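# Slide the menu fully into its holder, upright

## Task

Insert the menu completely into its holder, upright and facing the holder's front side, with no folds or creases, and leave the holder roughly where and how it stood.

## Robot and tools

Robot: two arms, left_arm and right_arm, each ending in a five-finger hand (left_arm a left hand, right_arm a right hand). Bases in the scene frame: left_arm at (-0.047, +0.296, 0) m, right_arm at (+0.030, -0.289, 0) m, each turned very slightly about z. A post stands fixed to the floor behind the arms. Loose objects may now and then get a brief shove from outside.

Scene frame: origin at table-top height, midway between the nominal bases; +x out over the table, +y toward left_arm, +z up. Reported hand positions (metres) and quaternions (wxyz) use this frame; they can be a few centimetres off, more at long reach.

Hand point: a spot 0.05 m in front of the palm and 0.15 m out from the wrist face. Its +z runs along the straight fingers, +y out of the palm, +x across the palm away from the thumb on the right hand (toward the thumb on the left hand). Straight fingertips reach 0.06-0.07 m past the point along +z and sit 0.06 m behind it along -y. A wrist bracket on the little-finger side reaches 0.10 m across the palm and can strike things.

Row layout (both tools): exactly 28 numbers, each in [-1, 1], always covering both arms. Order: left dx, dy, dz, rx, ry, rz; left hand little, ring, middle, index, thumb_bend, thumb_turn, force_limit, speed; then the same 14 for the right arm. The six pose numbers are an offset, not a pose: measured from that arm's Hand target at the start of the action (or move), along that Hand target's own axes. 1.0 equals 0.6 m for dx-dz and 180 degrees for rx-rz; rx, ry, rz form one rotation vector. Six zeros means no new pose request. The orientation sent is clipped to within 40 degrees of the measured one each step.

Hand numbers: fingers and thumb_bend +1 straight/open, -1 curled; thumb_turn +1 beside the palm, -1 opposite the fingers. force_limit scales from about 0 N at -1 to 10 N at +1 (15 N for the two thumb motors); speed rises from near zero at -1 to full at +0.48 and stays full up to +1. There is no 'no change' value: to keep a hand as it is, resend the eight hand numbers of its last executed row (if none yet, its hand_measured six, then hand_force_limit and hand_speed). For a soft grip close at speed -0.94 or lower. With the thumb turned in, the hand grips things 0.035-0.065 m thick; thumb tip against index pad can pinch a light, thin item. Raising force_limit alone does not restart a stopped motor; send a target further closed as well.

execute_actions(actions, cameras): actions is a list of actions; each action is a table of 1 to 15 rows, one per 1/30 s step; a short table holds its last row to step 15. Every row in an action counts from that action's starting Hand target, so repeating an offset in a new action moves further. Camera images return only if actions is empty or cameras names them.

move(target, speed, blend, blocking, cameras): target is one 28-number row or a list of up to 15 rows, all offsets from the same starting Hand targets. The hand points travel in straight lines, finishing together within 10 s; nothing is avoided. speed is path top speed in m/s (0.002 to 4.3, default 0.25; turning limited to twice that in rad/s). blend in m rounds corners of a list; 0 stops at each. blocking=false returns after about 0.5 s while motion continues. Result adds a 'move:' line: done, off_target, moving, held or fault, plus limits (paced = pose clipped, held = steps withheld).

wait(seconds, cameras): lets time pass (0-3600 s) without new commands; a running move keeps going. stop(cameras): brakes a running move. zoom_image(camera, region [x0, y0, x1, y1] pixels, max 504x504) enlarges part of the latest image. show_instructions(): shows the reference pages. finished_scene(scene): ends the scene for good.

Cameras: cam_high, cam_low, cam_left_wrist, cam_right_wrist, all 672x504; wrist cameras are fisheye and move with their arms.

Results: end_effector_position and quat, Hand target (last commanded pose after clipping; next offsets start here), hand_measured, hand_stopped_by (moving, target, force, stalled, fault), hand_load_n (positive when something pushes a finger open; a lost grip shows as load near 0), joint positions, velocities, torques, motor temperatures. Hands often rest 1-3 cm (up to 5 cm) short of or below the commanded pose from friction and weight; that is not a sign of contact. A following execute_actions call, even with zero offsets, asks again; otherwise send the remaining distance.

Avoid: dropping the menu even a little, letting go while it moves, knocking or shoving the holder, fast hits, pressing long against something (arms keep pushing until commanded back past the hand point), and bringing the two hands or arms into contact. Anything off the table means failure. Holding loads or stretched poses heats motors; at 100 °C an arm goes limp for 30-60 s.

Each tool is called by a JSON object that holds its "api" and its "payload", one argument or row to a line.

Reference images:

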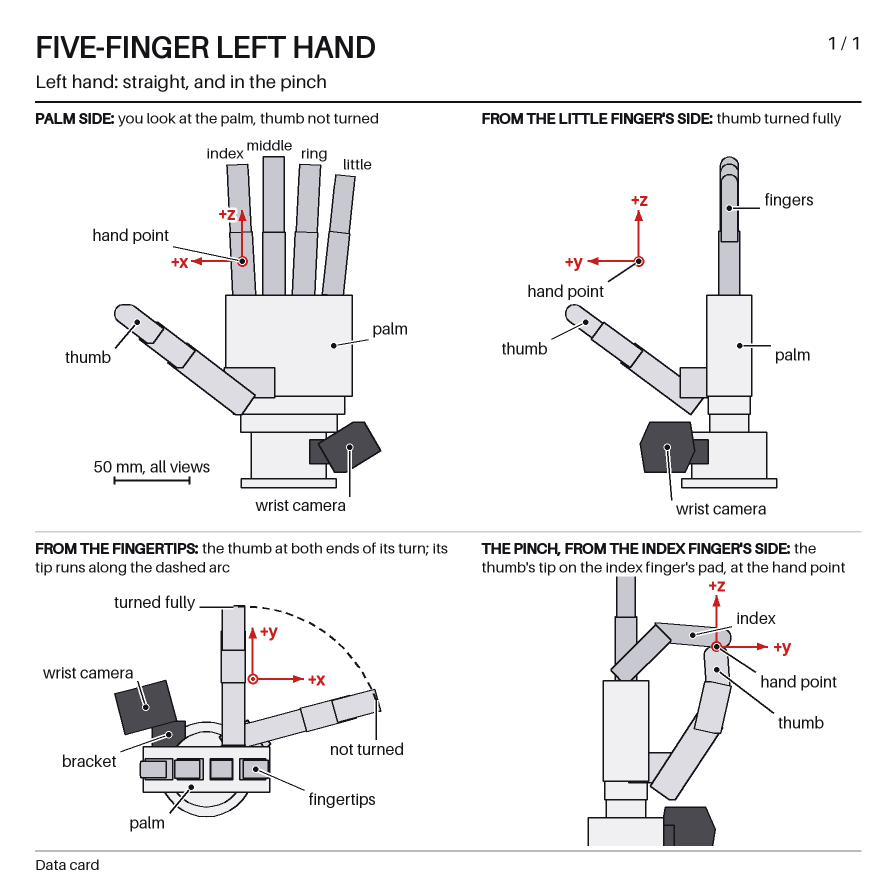

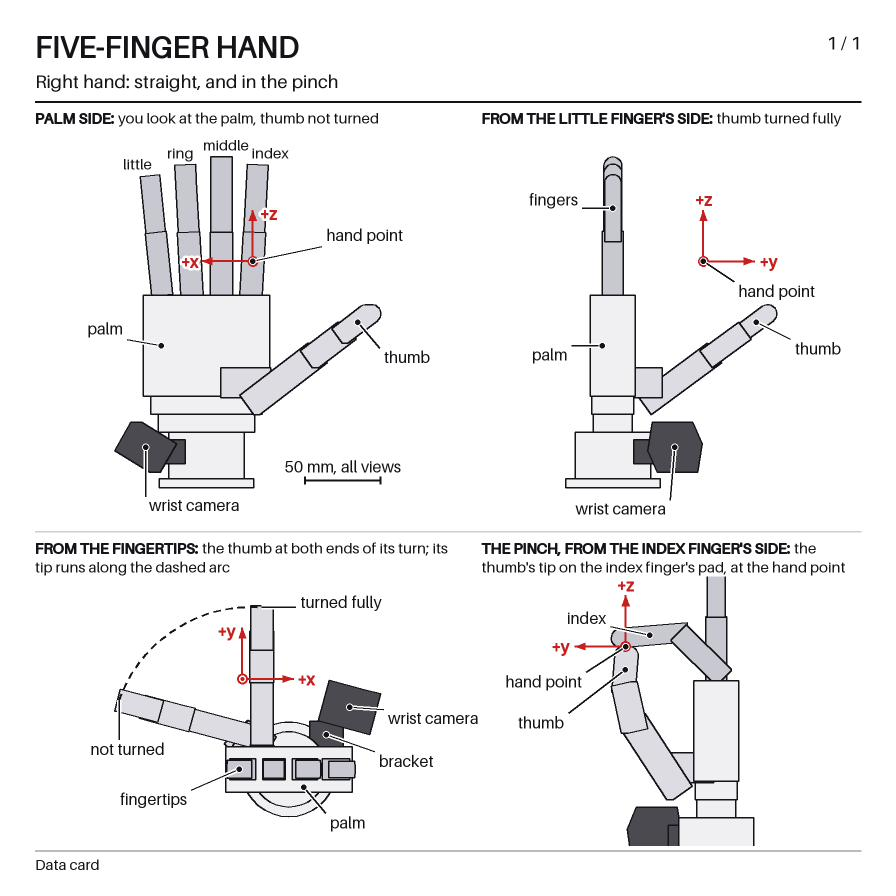

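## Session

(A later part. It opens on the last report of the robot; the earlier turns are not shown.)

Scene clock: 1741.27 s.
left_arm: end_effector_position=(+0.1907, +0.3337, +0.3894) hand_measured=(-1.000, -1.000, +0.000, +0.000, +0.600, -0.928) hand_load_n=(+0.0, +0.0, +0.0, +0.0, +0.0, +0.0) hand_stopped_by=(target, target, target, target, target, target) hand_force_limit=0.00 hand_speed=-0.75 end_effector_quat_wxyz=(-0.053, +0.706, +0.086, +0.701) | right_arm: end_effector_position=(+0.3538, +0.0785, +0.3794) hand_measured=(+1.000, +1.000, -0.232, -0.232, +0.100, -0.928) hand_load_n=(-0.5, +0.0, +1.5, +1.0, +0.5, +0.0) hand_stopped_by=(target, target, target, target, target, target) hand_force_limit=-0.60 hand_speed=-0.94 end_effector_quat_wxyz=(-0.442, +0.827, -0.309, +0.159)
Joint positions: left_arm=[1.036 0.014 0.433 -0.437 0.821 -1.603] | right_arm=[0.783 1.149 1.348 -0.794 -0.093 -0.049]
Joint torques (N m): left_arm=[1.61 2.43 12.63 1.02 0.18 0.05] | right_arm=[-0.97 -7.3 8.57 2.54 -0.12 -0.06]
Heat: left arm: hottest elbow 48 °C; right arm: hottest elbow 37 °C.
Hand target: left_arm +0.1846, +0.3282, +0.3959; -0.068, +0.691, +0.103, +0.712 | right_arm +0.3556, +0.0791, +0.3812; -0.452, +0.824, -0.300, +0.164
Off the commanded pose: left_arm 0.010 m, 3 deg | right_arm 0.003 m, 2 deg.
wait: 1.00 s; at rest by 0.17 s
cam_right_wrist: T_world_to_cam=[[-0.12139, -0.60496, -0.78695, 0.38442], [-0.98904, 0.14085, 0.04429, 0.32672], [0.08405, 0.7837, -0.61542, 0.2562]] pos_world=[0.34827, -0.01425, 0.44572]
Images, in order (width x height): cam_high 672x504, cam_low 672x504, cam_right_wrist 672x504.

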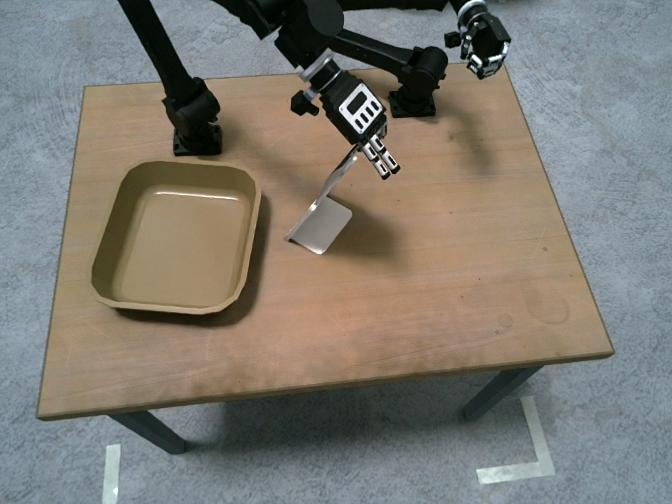

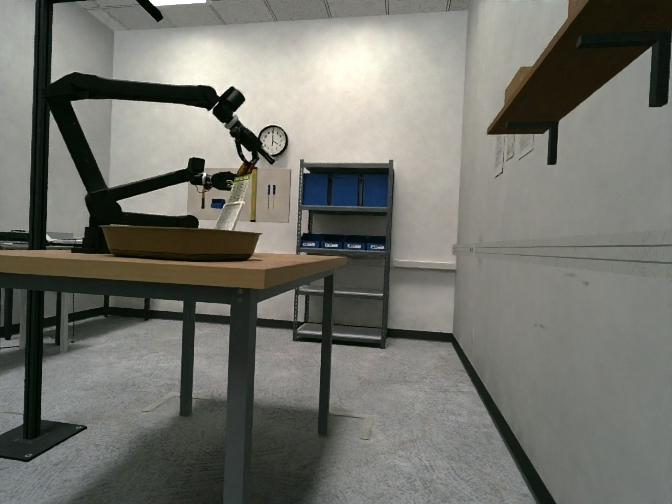

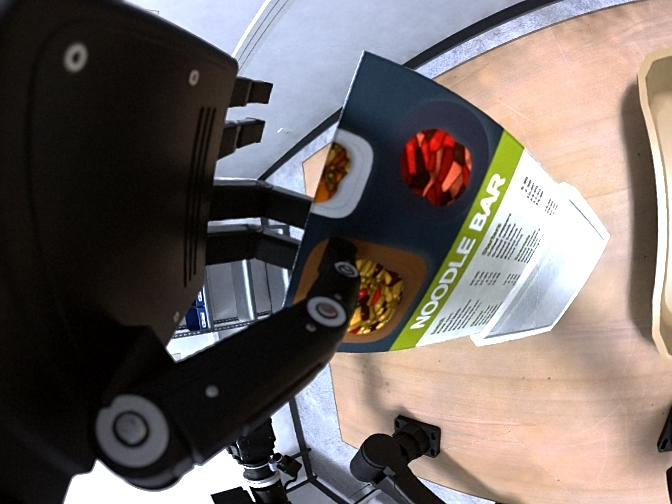

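{"api": "move", "payload": {
  "target": [0,0,0,0,0,0,-1,-1,0.0,0.0,0.6,-0.928,0,-0.75,0,0.0189,0.0077,0.01,0,0,1,1,-0.233,-0.233,0.1,-0.928,-0.6,-0.94],
  "speed": 0.025
}}

{"api": "wait", "payload": {
  "seconds": 1,
  "cameras": ["cam_low","cam_high","cam_right_wrist"]
}}

{"api": "zoom_image", "payload": {
  "camera": "cam_right_wrist",
  "region": [400, 120, 640, 370]
}}

{"api": "zoom_image", "payload": {
  "camera": "cam_high",
  "region": [270, 130, 410, 260]
}}

Scene clock: 1759.47 s.
left_arm: end_effector_position=(+0.1907, +0.3337, +0.3894) hand_measured=(-1.000, -1.000, +0.000, +0.000, +0.600, -0.928) hand_load_n=(+0.0, +0.0, +0.0, +0.0, +0.0, +0.0) hand_stopped_by=(target, target, target, target, target, target) hand_force_limit=0.00 hand_speed=-0.75 end_effector_quat_wxyz=(-0.053, +0.706, +0.086, +0.701) | right_arm: end_effector_position=(+0.3521, +0.0773, +0.3676) hand_measured=(+1.000, +1.000, -0.232, -0.232, +0.100, -0.928) hand_load_n=(+0.0, +0.0, +1.5, +1.0, +0.0, +0.0) hand_stopped_by=(target, target, target, target, target, target) hand_force_limit=-0.60 hand_speed=-0.94 end_effector_quat_wxyz=(-0.456, +0.820, -0.306, +0.164)
Joint positions: left_arm=[1.036 0.014 0.433 -0.437 0.821 -1.603] | right_arm=[0.783 1.12 1.279 -0.722 -0.095 -0.049]
Joint torques (N m): left_arm=[1.61 2.49 12.62 1.03 0.18 0.04] | right_arm=[-1.03 -7.24 8.69 2.56 -0.19 -0.03]
Heat: left arm: hottest elbow 48 °C; right arm: hottest elbow 36 °C.
Hand target: left_arm +0.1846, +0.3282, +0.3959; -0.068, +0.691, +0.103, +0.712 | right_arm +0.3542, +0.0774, +0.3694; -0.465, +0.817, -0.297, +0.169
Off the commanded pose: left_arm 0.010 m, 3 deg | right_arm 0.003 m, 2 deg.
joint sent to its limit (left arm) — joint 2 (shoulder), lower limit. The joint targets are off in position and orientation.
move: done

Scene clock: 1760.47 s.
left_arm: end_effector_position=(+0.1907, +0.3337, +0.3894) hand_measured=(-1.000, -1.000, +0.000, +0.000, +0.600, -0.928) hand_load_n=(+0.0, +0.0, +0.0, +0.0, +0.0, +0.0) hand_stopped_by=(target, target, target, target, target, target) hand_force_limit=0.00 hand_speed=-0.75 end_effector_quat_wxyz=(-0.053, +0.706, +0.086, +0.701) | right_arm: end_effector_position=(+0.3521, +0.0773, +0.3676) hand_measured=(+1.000, +1.000, -0.232, -0.232, +0.100, -0.928) hand_load_n=(+0.0, +0.0, +1.5, +0.5, +0.5, +0.0) hand_stopped_by=(target, target, target, target, target, target) hand_force_limit=-0.60 hand_speed=-0.94 end_effector_quat_wxyz=(-0.456, +0.820, -0.306, +0.164)
Joint positions: left_arm=[1.036 0.014 0.433 -0.437 0.821 -1.603] | right_arm=[0.783 1.12 1.279 -0.722 -0.095 -0.049]
Joint torques (N m): left_arm=[1.61 2.49 12.63 1.03 0.18 0.05] | right_arm=[-1.03 -6.89 8.64 2.58 -0.22 -0.03]
Heat: left arm: hottest elbow 48 °C; right arm: hottest elbow 36 °C.
Hand target: left_arm +0.1846, +0.3282, +0.3959; -0.068, +0.691, +0.103, +0.712 | right_arm +0.3542, +0.0774, +0.3694; -0.465, +0.817, -0.297, +0.169
Off the commanded pose: left_arm 0.010 m, 3 deg | right_arm 0.003 m, 2 deg.
wait: 1.00 s; at rest by 0.17 s
cam_right_wrist: T_world_to_cam=[[-0.10235, -0.58689, -0.80317, 0.37208], [-0.99001, 0.13877, 0.02476, 0.33341], [0.09693, 0.79768, -0.59524, 0.23697]] pos_world=[0.3452, -0.01692, 0.43164]
Images, in order (width x height): cam_high 672x504, cam_low 672x504, cam_right_wrist 672x504.

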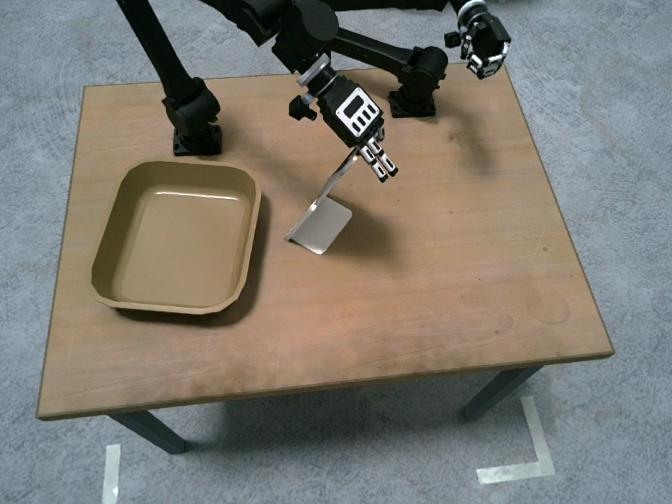

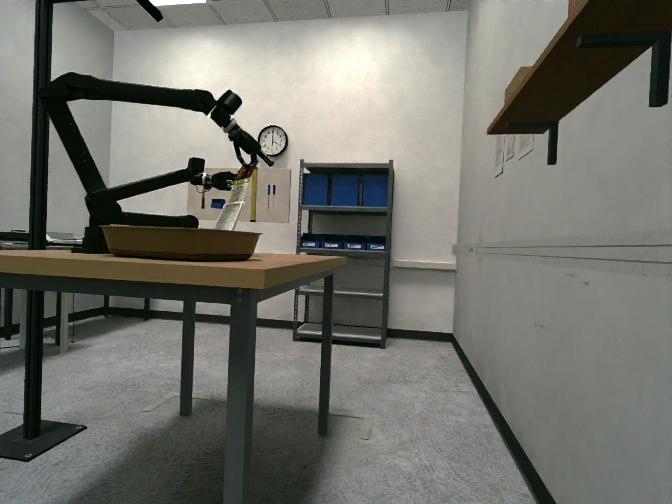

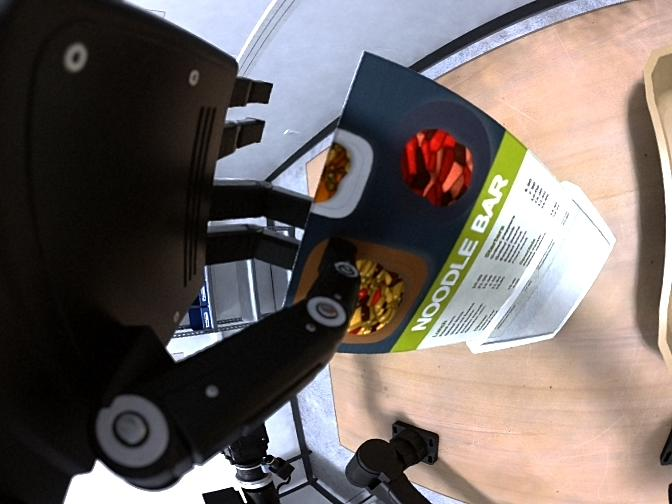

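Scaled by 2.016 from the camera's image (finer frame: 960x720).

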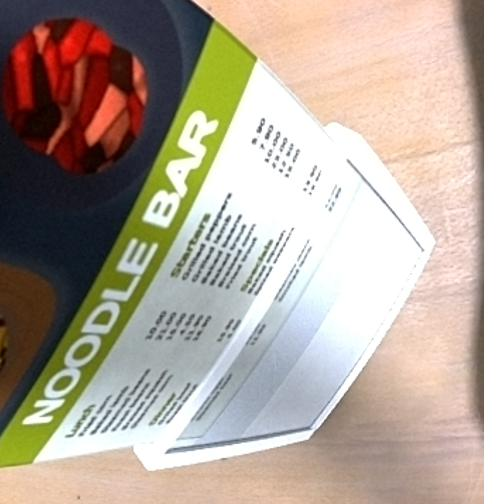

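Scaled by 3.600 from the camera's image (finer frame: 960x720).

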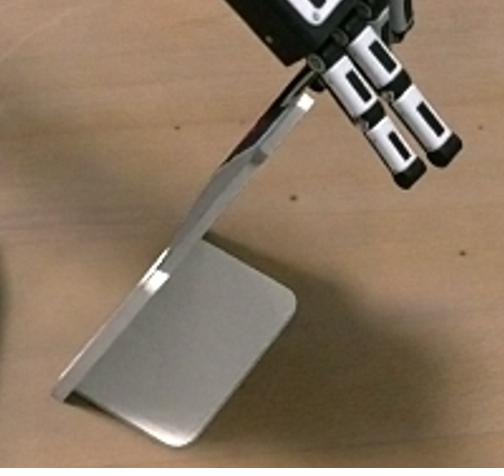

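{"api": "move", "payload": {
  "target": [0,0,0,0,0,0,-1,-1,0.0,0.0,0.6,-0.928,0,-0.75,0.001,0.0322,0.0098,0.012,0,0,1,1,-0.233,-0.233,0.1,-0.928,-0.6,-0.94],
  "speed": 0.025
}}

{"api": "wait", "payload": {
  "seconds": 1,
  "cameras": ["cam_low","cam_high","cam_right_wrist"]
}}

{"api": "zoom_image", "payload": {
  "camera": "cam_right_wrist",
  "region": [400, 120, 640, 370]
}}

{"api": "zoom_image", "payload": {
  "camera": "cam_high",
  "region": [270, 130, 410, 260]
}}

Scene clock: 1770.03 s.
left_arm: end_effector_position=(+0.1907, +0.3337, +0.3894) hand_measured=(-1.000, -1.000, +0.000, +0.000, +0.600, -0.928) hand_load_n=(+0.0, +0.0, +0.0, +0.0, +0.0, +0.0) hand_stopped_by=(target, target, target, target, target, target) hand_force_limit=0.00 hand_speed=-0.75 end_effector_quat_wxyz=(-0.053, +0.706, +0.086, +0.701) | right_arm: end_effector_position=(+0.3487, +0.0740, +0.3478) hand_measured=(+1.000, +1.000, -0.232, -0.232, +0.100, -0.928) hand_load_n=(+0.0, +0.0, +1.5, +1.0, +0.5, +0.0) hand_stopped_by=(target, target, target, target, target, target) hand_force_limit=-0.60 hand_speed=-0.94 end_effector_quat_wxyz=(-0.471, +0.812, -0.301, +0.169)
Joint positions: left_arm=[1.036 0.014 0.433 -0.437 0.821 -1.603] | right_arm=[0.781 1.08 1.179 -0.625 -0.101 -0.049]
Joint torques (N m): left_arm=[1.73 2.49 12.63 1.01 0.18 0.05] | right_arm=[-1.32 -6.71 8.75 2.55 -0.23 -0.02]
Heat: left arm: hottest elbow 48 °C; right arm: hottest elbow 36 °C.
Hand target: left_arm +0.1846, +0.3282, +0.3959; -0.068, +0.691, +0.103, +0.712 | right_arm +0.3515, +0.0734, +0.3497; -0.480, +0.808, -0.294, +0.174
Off the commanded pose: left_arm 0.010 m, 3 deg | right_arm 0.004 m, 2 deg.
joint sent to its limit (left arm) — joint 2 (shoulder), lower limit. The joint targets are off in position and orientation.
move: done

Scene clock: 1771.03 s.
left_arm: end_effector_position=(+0.1907, +0.3337, +0.3894) hand_measured=(-1.000, -1.000, +0.000, +0.000, +0.600, -0.928) hand_load_n=(+0.0, +0.0, +0.0, +0.0, +0.0, +0.0) hand_stopped_by=(target, target, target, target, target, target) hand_force_limit=0.00 hand_speed=-0.75 end_effector_quat_wxyz=(-0.053, +0.706, +0.086, +0.701) | right_arm: end_effector_position=(+0.3487, +0.0740, +0.3478) hand_measured=(+1.000, +1.000, -0.232, -0.232, +0.100, -0.928) hand_load_n=(+0.0, +0.0, +1.5, +0.5, +0.5, +0.0) hand_stopped_by=(target, target, target, target, target, target) hand_force_limit=-0.60 hand_speed=-0.94 end_effector_quat_wxyz=(-0.471, +0.812, -0.301, +0.169)
Joint positions: left_arm=[1.036 0.014 0.433 -0.437 0.821 -1.603] | right_arm=[0.781 1.08 1.179 -0.625 -0.101 -0.049]
Joint torques (N m): left_arm=[1.67 2.49 12.63 1.01 0.18 0.04] | right_arm=[-1.26 -6.65 8.75 2.62 -0.21 -0.02]
Heat: left arm: hottest elbow 48 °C; right arm: hottest elbow 36 °C.
Hand target: left_arm +0.1846, +0.3282, +0.3959; -0.068, +0.691, +0.103, +0.712 | right_arm +0.3515, +0.0734, +0.3497; -0.480, +0.808, -0.294, +0.174
Off the commanded pose: left_arm 0.010 m, 3 deg | right_arm 0.004 m, 2 deg.
wait: 1.00 s; at rest by 0.17 s
cam_right_wrist: T_world_to_cam=[[-0.08095, -0.56479, -0.82125, 0.35103], [-0.99072, 0.13588, 0.00421, 0.33864], [0.10921, 0.81397, -0.57055, 0.21419]] pos_world=[0.34052, -0.0221, 0.40906]
Images, in order (width x height): cam_high 672x504, cam_low 672x504, cam_right_wrist 672x504.

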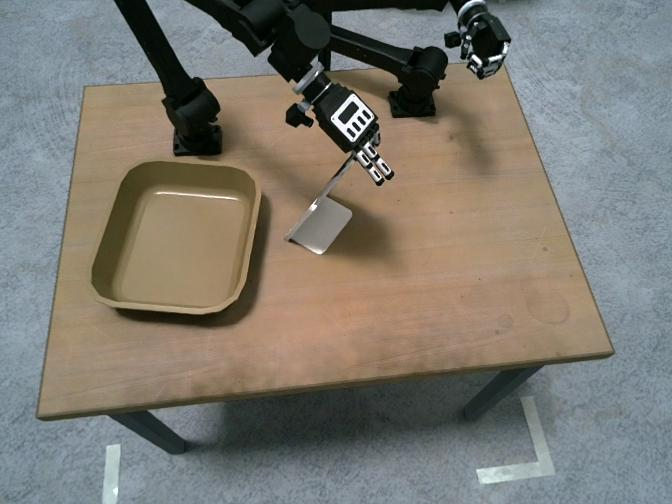

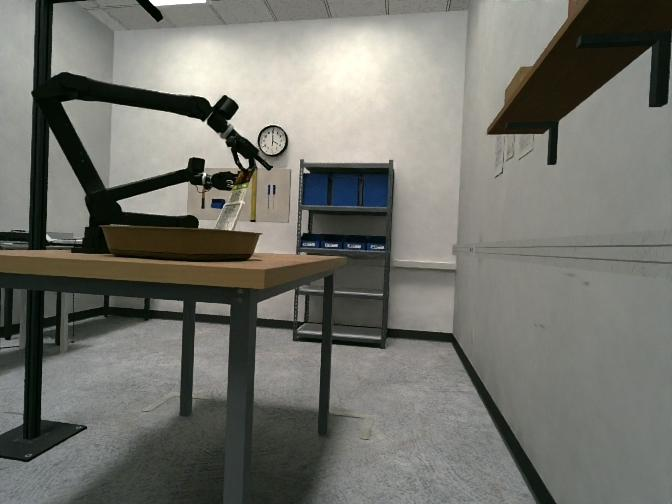

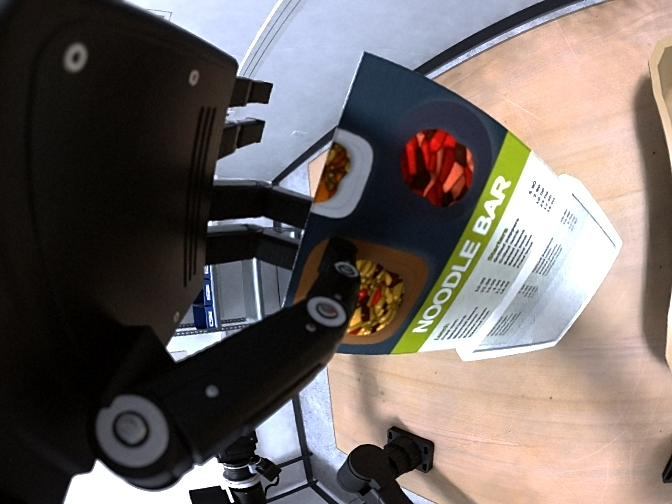

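Scaled by 2.016 from the camera's image (finer frame: 960x720).

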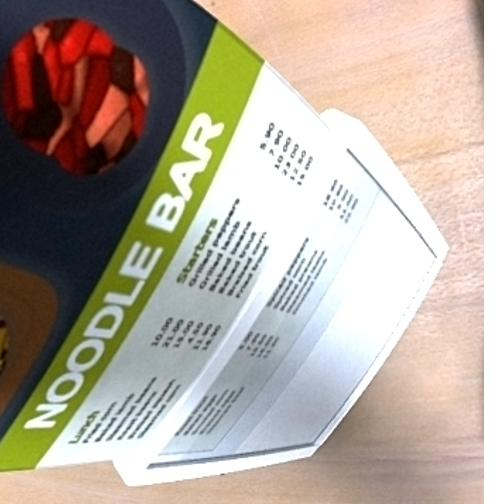

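Scaled by 3.600 from the camera's image (finer frame: 960x720).

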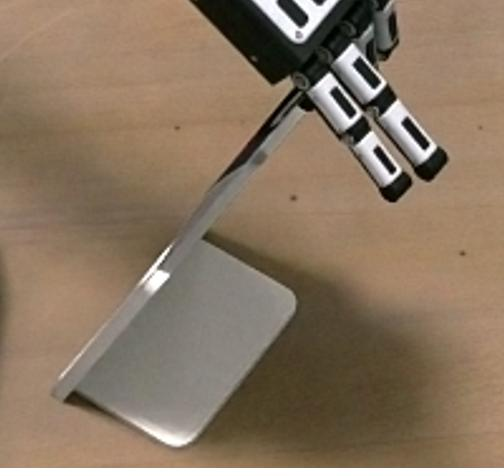

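{"api": "zoom_image", "payload": {
  "camera": "cam_right_wrist",
  "region": [540, 160, 630, 250]
}}

{"api": "zoom_image", "payload": {
  "camera": "cam_right_wrist",
  "region": [420, 290, 510, 380]
}}

{"api": "zoom_image", "payload": {
  "camera": "cam_low",
  "region": [205, 140, 275, 240]
}}

Scaled by 5.600 from the camera's image (finer frame: 960x720).

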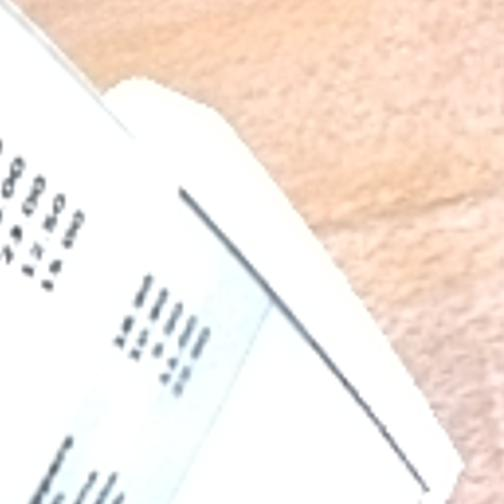

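Scaled by 5.600 from the camera's image (finer frame: 960x720).

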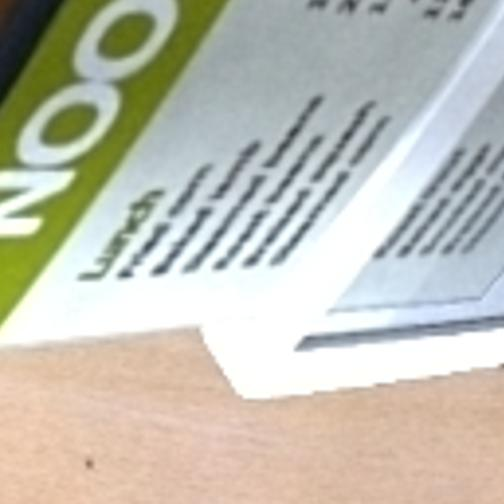

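Scaled by 5.040 from the camera's image (finer frame: 960x720).

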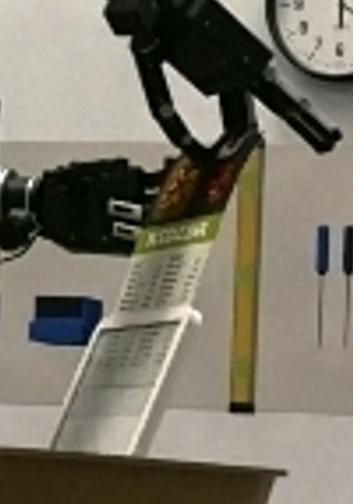

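{"api": "move", "payload": {
  "target": [0,0,0,0,0,0,-1,-1,0.0,0.0,0.6,-0.928,0,-0.75,0.0005,0.0568,0.0151,0.020,0,0,1,1,-0.233,-0.233,0.1,-0.928,-0.6,-0.94],
  "speed": 0.03
}}

{"api": "wait", "payload": {
  "seconds": 1,
  "cameras": ["cam_low","cam_high","cam_right_wrist"]
}}

{"api": "zoom_image", "payload": {
  "camera": "cam_right_wrist",
  "region": [400, 120, 640, 370]
}}

{"api": "zoom_image", "payload": {
  "camera": "cam_high",
  "region": [270, 130, 410, 260]
}}

{"api": "zoom_image", "payload": {
  "camera": "cam_low",
  "region": [205, 140, 275, 240]
}}

Scene clock: 1798.47 s.
left_arm: end_effector_position=(+0.1907, +0.3337, +0.3894) hand_measured=(-1.000, -1.000, +0.000, +0.000, +0.600, -0.928) hand_load_n=(+0.0, +0.0, +0.0, +0.0, +0.0, +0.0) hand_stopped_by=(target, target, target, target, target, target) hand_force_limit=0.00 hand_speed=-0.75 end_effector_quat_wxyz=(-0.053, +0.706, +0.086, +0.701) | right_arm: end_effector_position=(+0.3439, +0.0674, +0.3131) hand_measured=(+1.000, +1.000, -0.232, -0.232, +0.100, -0.928) hand_load_n=(+0.0, +0.0, +2.0, +1.0, +0.5, +0.0) hand_stopped_by=(target, target, target, target, target, target) hand_force_limit=-0.60 hand_speed=-0.94 end_effector_quat_wxyz=(-0.496, +0.797, -0.294, +0.179)
Joint positions: left_arm=[1.036 0.014 0.433 -0.437 0.821 -1.603] | right_arm=[0.773 1.022 1.016 -0.458 -0.112 -0.049]
Joint torques (N m): left_arm=[1.55 2.37 12.64 1.03 0.19 0.05] | right_arm=[-1.49 -5.83 8.81 2.67 -0.21 0.04]
Heat: left arm: hottest elbow 48 °C; right arm: hottest elbow 35 °C.
Hand target: left_arm +0.1846, +0.3282, +0.3959; -0.068, +0.691, +0.103, +0.712 | right_arm +0.3464, +0.0668, +0.3153; -0.506, +0.792, -0.288, +0.184
Off the commanded pose: left_arm 0.010 m, 3 deg | right_arm 0.003 m, 2 deg.
joint sent to its limit (left arm) — joint 2 (shoulder), lower limit. The joint targets are off in position and orientation.
move: done

Scene clock: 1799.47 s.
left_arm: end_effector_position=(+0.1907, +0.3337, +0.3894) hand_measured=(-1.000, -1.000, +0.000, +0.000, +0.600, -0.928) hand_load_n=(+0.0, +0.0, +0.0, +0.0, +0.0, +0.0) hand_stopped_by=(target, target, target, target, target, target) hand_force_limit=0.00 hand_speed=-0.75 end_effector_quat_wxyz=(-0.053, +0.706, +0.086, +0.701) | right_arm: end_effector_position=(+0.3439, +0.0674, +0.3131) hand_measured=(+1.000, +1.000, -0.232, -0.232, +0.100, -0.928) hand_load_n=(+0.0, +0.0, +1.5, +1.0, +0.5, +0.0) hand_stopped_by=(target, target, target, target, target, target) hand_force_limit=-0.60 hand_speed=-0.94 end_effector_quat_wxyz=(-0.496, +0.797, -0.294, +0.179)
Joint positions: left_arm=[1.036 0.014 0.433 -0.437 0.821 -1.603] | right_arm=[0.773 1.022 1.016 -0.458 -0.112 -0.049]
Joint torques (N m): left_arm=[1.67 2.49 12.62 1.01 0.18 0.05] | right_arm=[-1.26 -5.66 8.85 2.61 -0.21 0.03]
Heat: left arm: hottest elbow 48 °C; right arm: hottest elbow 35 °C.
Hand target: left_arm +0.1846, +0.3282, +0.3959; -0.068, +0.691, +0.103, +0.712 | right_arm +0.3464, +0.0668, +0.3153; -0.506, +0.792, -0.288, +0.184
Off the commanded pose: left_arm 0.010 m, 3 deg | right_arm 0.003 m, 2 deg.
wait: 1.00 s; at rest by 0.17 s
cam_right_wrist: T_world_to_cam=[[-0.04499, -0.52655, -0.84895, 0.3121], [-0.99041, 0.13465, -0.03103, 0.34595], [0.13065, 0.83941, -0.52755, 0.17763]] pos_world=[0.33346, -0.03135, 0.36941]
Images, in order (width x height): cam_high 672x504, cam_low 672x504, cam_right_wrist 672x504.

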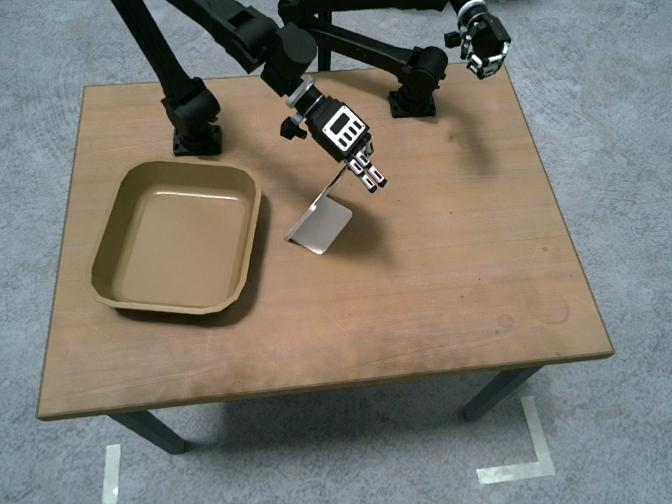

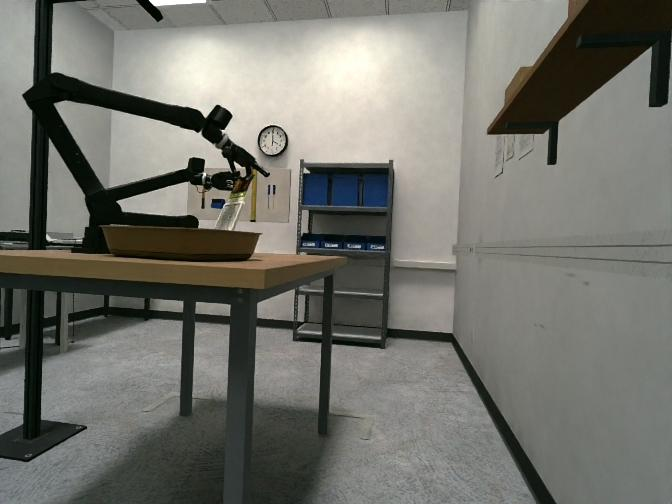

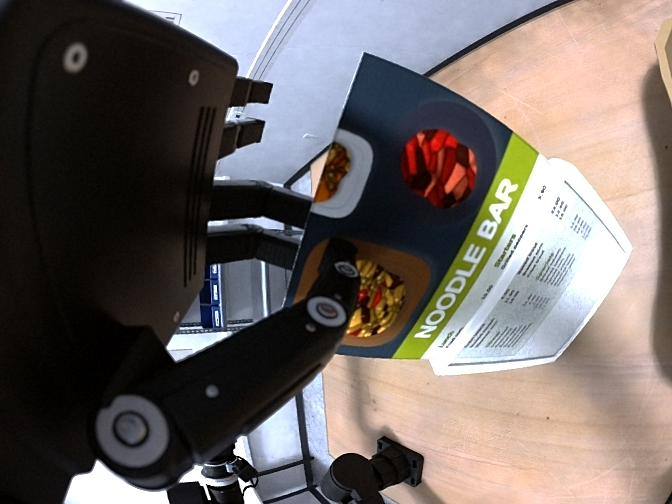

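Scaled by 2.016 from the camera's image (finer frame: 960x720).

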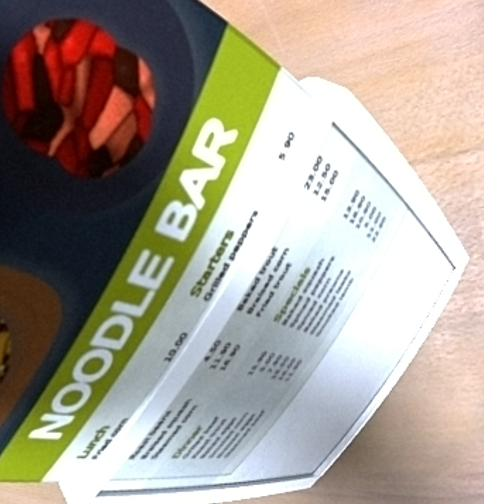

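Scaled by 3.600 from the camera's image (finer frame: 960x720).

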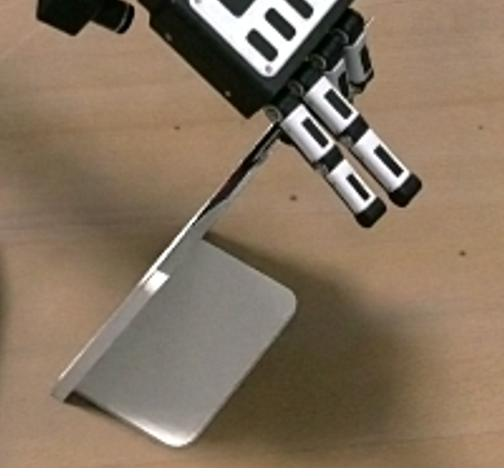

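Scaled by 5.040 from the camera's image (finer frame: 960x720).

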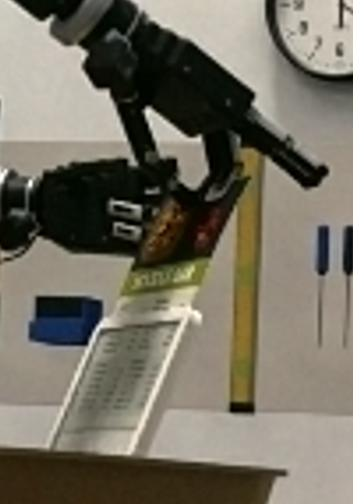

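{"api": "move", "payload": {
  "target": [0,0,0,0,0,0,-1,-1,0.0,0.0,0.6,-0.928,0,-0.75,0,0.0745,0.0097,0.020,0,0,1,1,-0.233,-0.233,0.1,-0.928,-0.6,-0.94],
  "speed": 0.03
}}

{"api": "wait", "payload": {
  "seconds": 1,
  "cameras": ["cam_low","cam_high","cam_right_wrist"]
}}

{"api": "zoom_image", "payload": {
  "camera": "cam_right_wrist",
  "region": [400, 120, 640, 370]
}}

{"api": "zoom_image", "payload": {
  "camera": "cam_high",
  "region": [270, 130, 410, 260]
}}

{"api": "zoom_image", "payload": {
  "camera": "cam_low",
  "region": [205, 150, 275, 240]
}}

Scene clock: 1823.37 s.
left_arm: end_effector_position=(+0.1907, +0.3337, +0.3894) hand_measured=(-1.000, -1.000, +0.000, +0.000, +0.600, -0.928) hand_load_n=(+0.0, +0.0, +0.0, +0.0, +0.0, +0.0) hand_stopped_by=(target, target, target, target, target, target) hand_force_limit=0.00 hand_speed=-0.75 end_effector_quat_wxyz=(-0.053, +0.706, +0.086, +0.701) | right_arm: end_effector_position=(+0.3356, +0.0569, +0.2695) hand_measured=(+1.000, +1.000, -0.232, -0.232, +0.100, -0.928) hand_load_n=(+0.0, +0.0, +1.5, +1.0, +0.5, +0.0) hand_stopped_by=(target, target, target, target, target, target) hand_force_limit=-0.60 hand_speed=-0.94 end_effector_quat_wxyz=(-0.520, +0.782, -0.287, +0.189)
Joint positions: left_arm=[1.036 0.014 0.433 -0.437 0.821 -1.603] | right_arm=[0.763 0.966 0.833 -0.269 -0.124 -0.049]
Joint torques (N m): left_arm=[1.61 2.49 12.63 1.02 0.18 0.05] | right_arm=[-1.49 -4.6 8.76 2.74 -0.22 0.08]
Heat: left arm: hottest elbow 48 °C; right arm: hottest elbow 35 °C.
Hand target: left_arm +0.1846, +0.3282, +0.3959; -0.068, +0.691, +0.103, +0.712 | right_arm +0.3377, +0.0564, +0.2722; -0.530, +0.776, -0.282, +0.193
Off the commanded pose: left_arm 0.010 m, 3 deg | right_arm 0.003 m, 2 deg.
joint sent to its limit (left arm) — joint 2 (shoulder), lower limit. The joint targets are off in position and orientation.
move: done

Scene clock: 1824.37 s.
left_arm: end_effector_position=(+0.1907, +0.3337, +0.3894) hand_measured=(-1.000, -1.000, +0.000, +0.000, +0.600, -0.928) hand_load_n=(+0.0, +0.0, +0.0, +0.0, +0.0, -0.5) hand_stopped_by=(target, target, target, target, target, target) hand_force_limit=0.00 hand_speed=-0.75 end_effector_quat_wxyz=(-0.053, +0.706, +0.086, +0.701) | right_arm: end_effector_position=(+0.3356, +0.0569, +0.2695) hand_measured=(+1.000, +1.000, -0.232, -0.232, +0.100, -0.928) hand_load_n=(-0.5, +0.0, +2.0, +1.0, +0.5, +0.0) hand_stopped_by=(target, target, target, target, target, target) hand_force_limit=-0.60 hand_speed=-0.94 end_effector_quat_wxyz=(-0.520, +0.782, -0.287, +0.189)
Joint positions: left_arm=[1.036 0.014 0.433 -0.437 0.821 -1.603] | right_arm=[0.763 0.966 0.833 -0.269 -0.124 -0.049]
Joint torques (N m): left_arm=[1.67 2.55 12.63 1.03 0.18 0.05] | right_arm=[-1.38 -4.84 8.73 2.71 -0.21 0.07]
Heat: left arm: hottest elbow 48 °C; right arm: hottest elbow 35 °C.
Hand target: left_arm +0.1846, +0.3282, +0.3959; -0.068, +0.691, +0.103, +0.712 | right_arm +0.3377, +0.0564, +0.2722; -0.530, +0.776, -0.282, +0.193
Off the commanded pose: left_arm 0.010 m, 3 deg | right_arm 0.003 m, 2 deg.
wait: 1.00 s; at rest by 0.17 s
cam_right_wrist: T_world_to_cam=[[-0.00827, -0.4877, -0.87297, 0.26116], [-0.98859, 0.13528, -0.06621, 0.34665], [0.15039, 0.86247, -0.48325, 0.14467]] pos_world=[0.3231, -0.0443, 0.32085]
Images, in order (width x height): cam_high 672x504, cam_low 672x504, cam_right_wrist 672x504.

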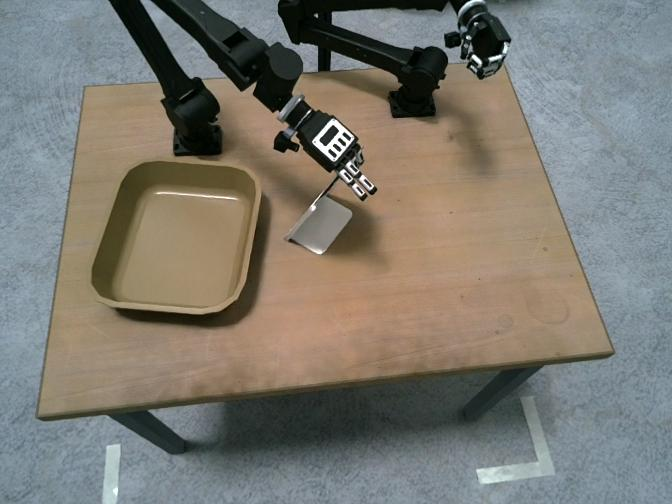

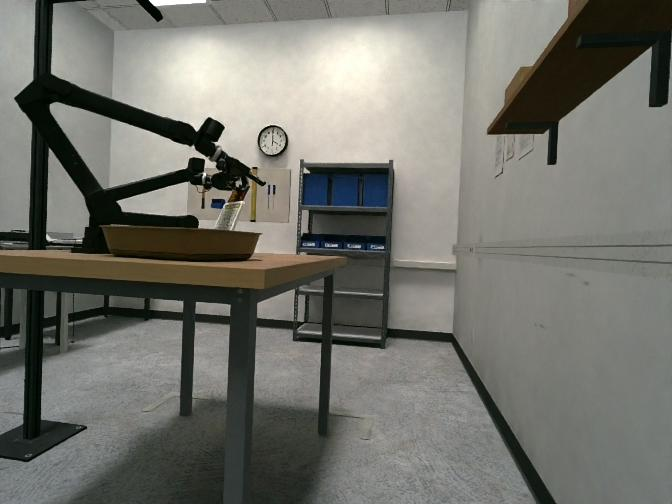

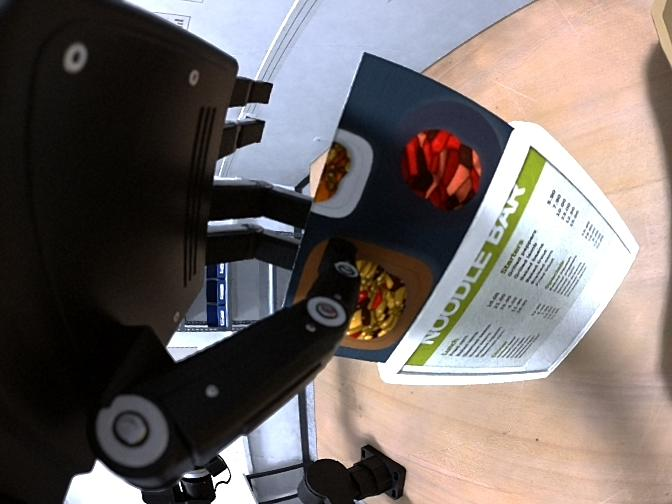

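Scaled by 2.016 from the camera's image (finer frame: 960x720).

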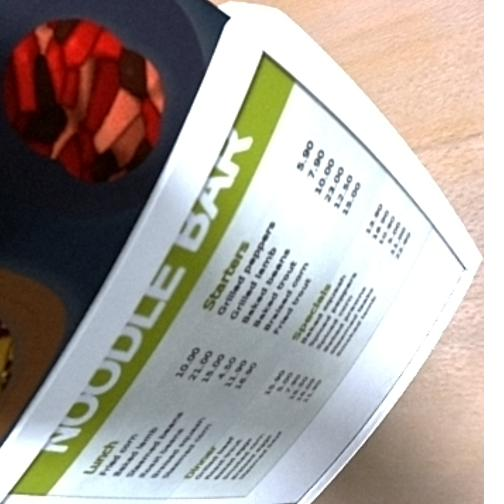

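Scaled by 3.600 from the camera's image (finer frame: 960x720).

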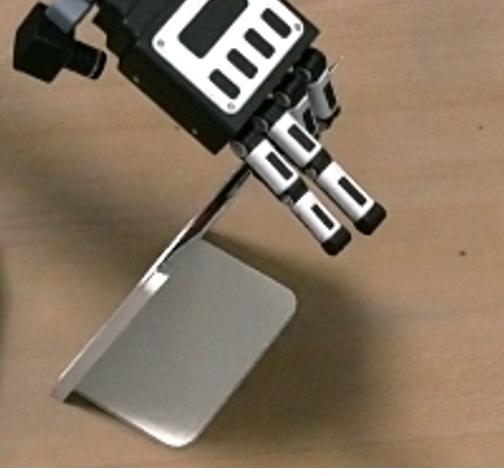

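Scaled by 5.600 from the camera's image (finer frame: 960x720).

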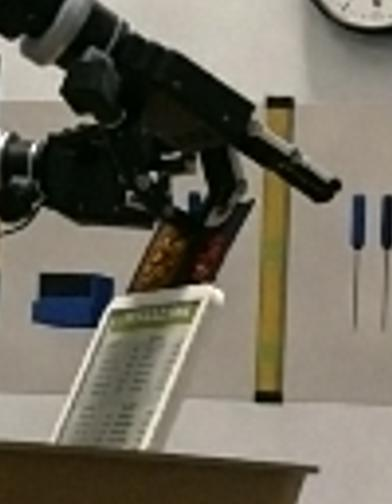

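{"api": "zoom_image", "payload": {
  "camera": "cam_right_wrist",
  "region": [520, 200, 650, 390]
}}

{"api": "zoom_image", "payload": {
  "camera": "cam_right_wrist",
  "region": [260, 150, 460, 350]
}}

Scaled by 2.653 from the camera's image (finer frame: 960x720).

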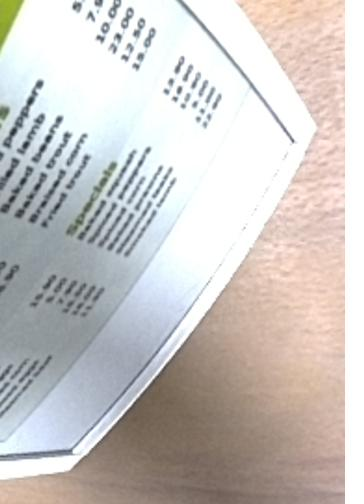

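Scaled by 2.520 from the camera's image (finer frame: 960x720).

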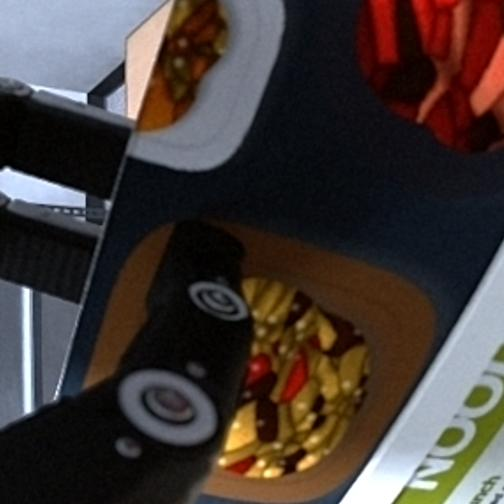

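{"api": "move", "payload": {
  "target": [0,0,0,0,0,0,-1,-1,0.0,0.0,0.6,-0.928,0,-0.75,0,0.0667,0.0020,0.005,0,0,1,1,-0.233,-0.233,0.1,-0.928,-0.6,-0.94],
  "speed": 0.03
}}

{"api": "wait", "payload": {
  "seconds": 1,
  "cameras": ["cam_low","cam_high","cam_right_wrist"]
}}

{"api": "zoom_image", "payload": {
  "camera": "cam_right_wrist",
  "region": [400, 120, 650, 390]
}}

{"api": "zoom_image", "payload": {
  "camera": "cam_high",
  "region": [270, 130, 410, 260]
}}

{"api": "zoom_image", "payload": {
  "camera": "cam_low",
  "region": [205, 150, 275, 240]
}}

Scene clock: 1856.80 s.
left_arm: end_effector_position=(+0.1907, +0.3337, +0.3894) hand_measured=(-1.000, -1.000, +0.000, +0.000, +0.600, -0.928) hand_load_n=(+0.0, +0.0, +0.0, +0.0, +0.0, +0.0) hand_stopped_by=(target, target, target, target, target, target) hand_force_limit=0.00 hand_speed=-0.75 end_effector_quat_wxyz=(-0.053, +0.706, +0.086, +0.701) | right_arm: end_effector_position=(+0.3279, +0.0475, +0.2355) hand_measured=(+1.000, +1.000, -0.232, -0.232, +0.100, -0.928) hand_load_n=(+0.0, +0.0, +1.5, +0.5, +0.5, +0.0) hand_stopped_by=(target, target, target, target, target, target) hand_force_limit=-0.60 hand_speed=-0.94 end_effector_quat_wxyz=(-0.529, +0.776, -0.285, +0.192)
Joint positions: left_arm=[1.036 0.014 0.433 -0.437 0.821 -1.603] | right_arm=[0.756 0.939 0.712 -0.151 -0.131 -0.049]
Joint torques (N m): left_arm=[1.61 2.43 12.64 1.02 0.19 0.05] | right_arm=[-1.44 -4.01 8.35 2.71 -0.21 0.06]
Heat: left arm: hottest elbow 48 °C; right arm: hottest elbow 36 °C.
Hand target: left_arm +0.1846, +0.3282, +0.3959; -0.068, +0.691, +0.103, +0.712 | right_arm +0.3290, +0.0462, +0.2345; -0.536, +0.772, -0.281, +0.195
Off the commanded pose: left_arm 0.010 m, 3 deg | right_arm 0.002 m, 1 deg.
joint sent to its limit (left arm) — joint 2 (shoulder), lower limit. The joint targets are off in position and orientation.
move: done

Scene clock: 1857.80 s.
left_arm: end_effector_position=(+0.1907, +0.3337, +0.3894) hand_measured=(-1.000, -1.000, +0.000, +0.000, +0.600, -0.928) hand_load_n=(+0.0, +0.0, +0.0, +0.0, +0.0, +0.0) hand_stopped_by=(target, target, target, target, target, target) hand_force_limit=0.00 hand_speed=-0.75 end_effector_quat_wxyz=(-0.053, +0.706, +0.086, +0.701) | right_arm: end_effector_position=(+0.3279, +0.0475, +0.2355) hand_measured=(+1.000, +1.000, -0.232, -0.232, +0.100, -0.928) hand_load_n=(+0.0, +0.0, +1.5, +1.0, +0.5, +0.0) hand_stopped_by=(target, target, target, target, target, target) hand_force_limit=-0.60 hand_speed=-0.94 end_effector_quat_wxyz=(-0.529, +0.776, -0.285, +0.192)
Joint positions: left_arm=[1.036 0.014 0.433 -0.437 0.821 -1.603] | right_arm=[0.756 0.939 0.712 -0.151 -0.131 -0.049]
Joint torques (N m): left_arm=[1.61 2.49 12.64 1.02 0.18 0.05] | right_arm=[-1.44 -4.07 8.36 2.63 -0.21 0.08]
Heat: left arm: hottest elbow 48 °C; right arm: hottest elbow 36 °C.
Hand target: left_arm +0.1846, +0.3282, +0.3959; -0.068, +0.691, +0.103, +0.712 | right_arm +0.3290, +0.0462, +0.2345; -0.536, +0.772, -0.281, +0.195
Off the commanded pose: left_arm 0.010 m, 3 deg | right_arm 0.002 m, 1 deg.
wait: 1.00 s; at rest by 0.17 s
cam_right_wrist: T_world_to_cam=[[0.00604, -0.47131, -0.88195, 0.2234], [-0.98737, 0.13684, -0.07989, 0.34077], [0.15834, 0.87129, -0.46453, 0.13009]] pos_world=[0.31452, -0.05468, 0.28467]
Images, in order (width x height): cam_high 672x504, cam_low 672x504, cam_right_wrist 672x504.

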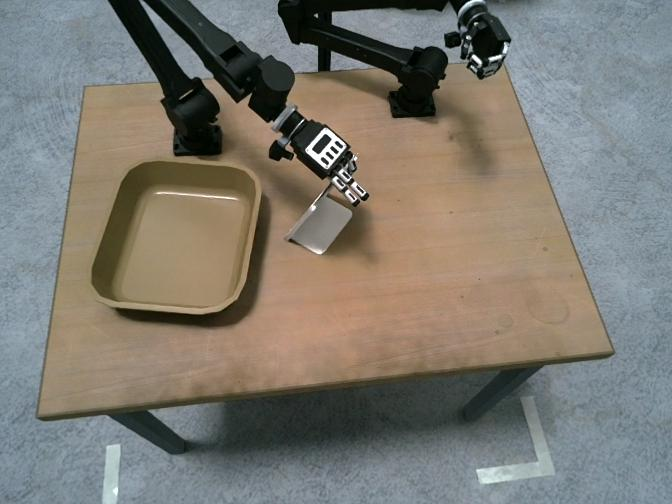

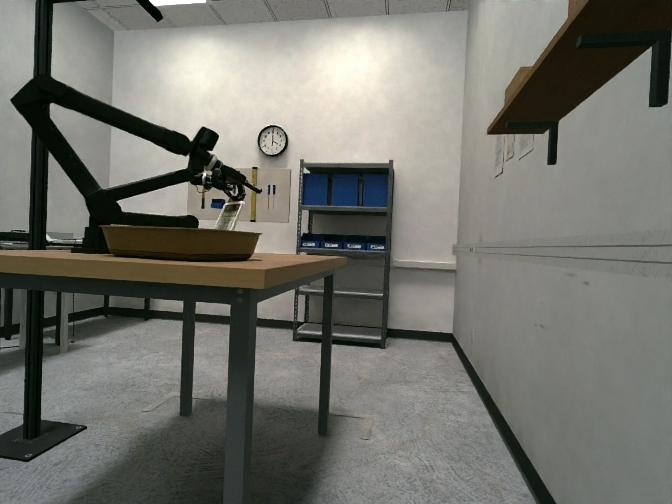

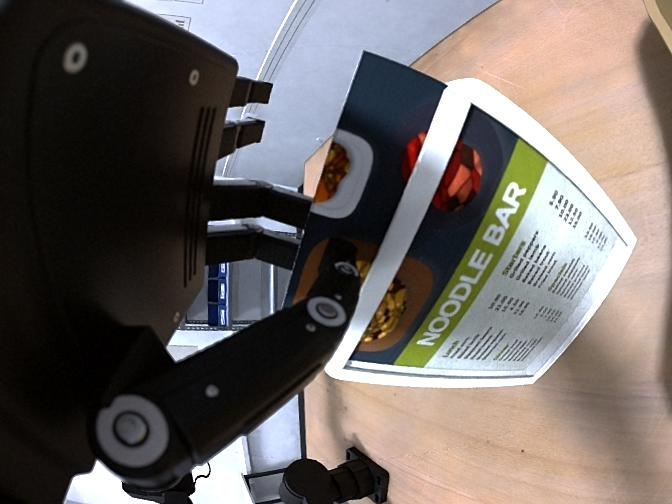

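Scaled by 1.867 from the camera's image (finer frame: 960x720).

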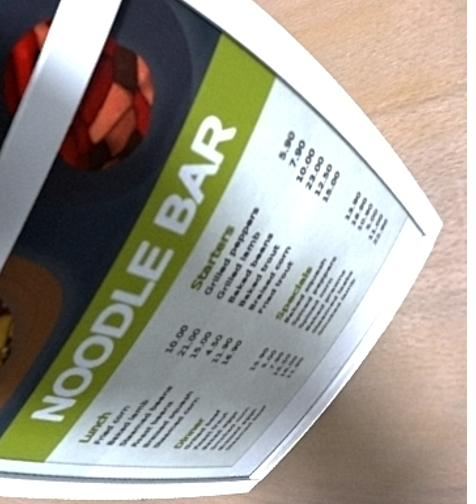

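Scaled by 3.600 from the camera's image (finer frame: 960x720).

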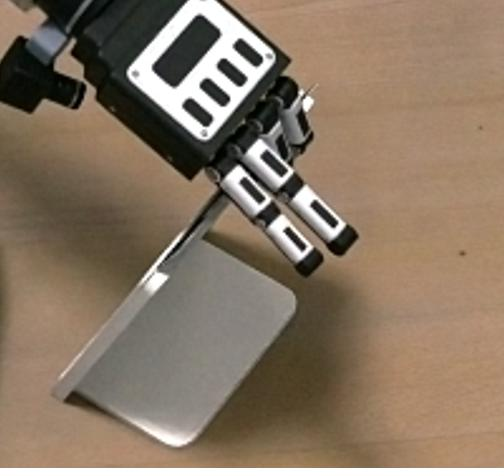

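Scaled by 5.600 from the camera's image (finer frame: 960x720).

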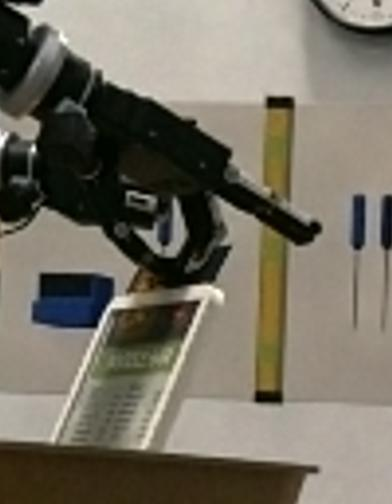

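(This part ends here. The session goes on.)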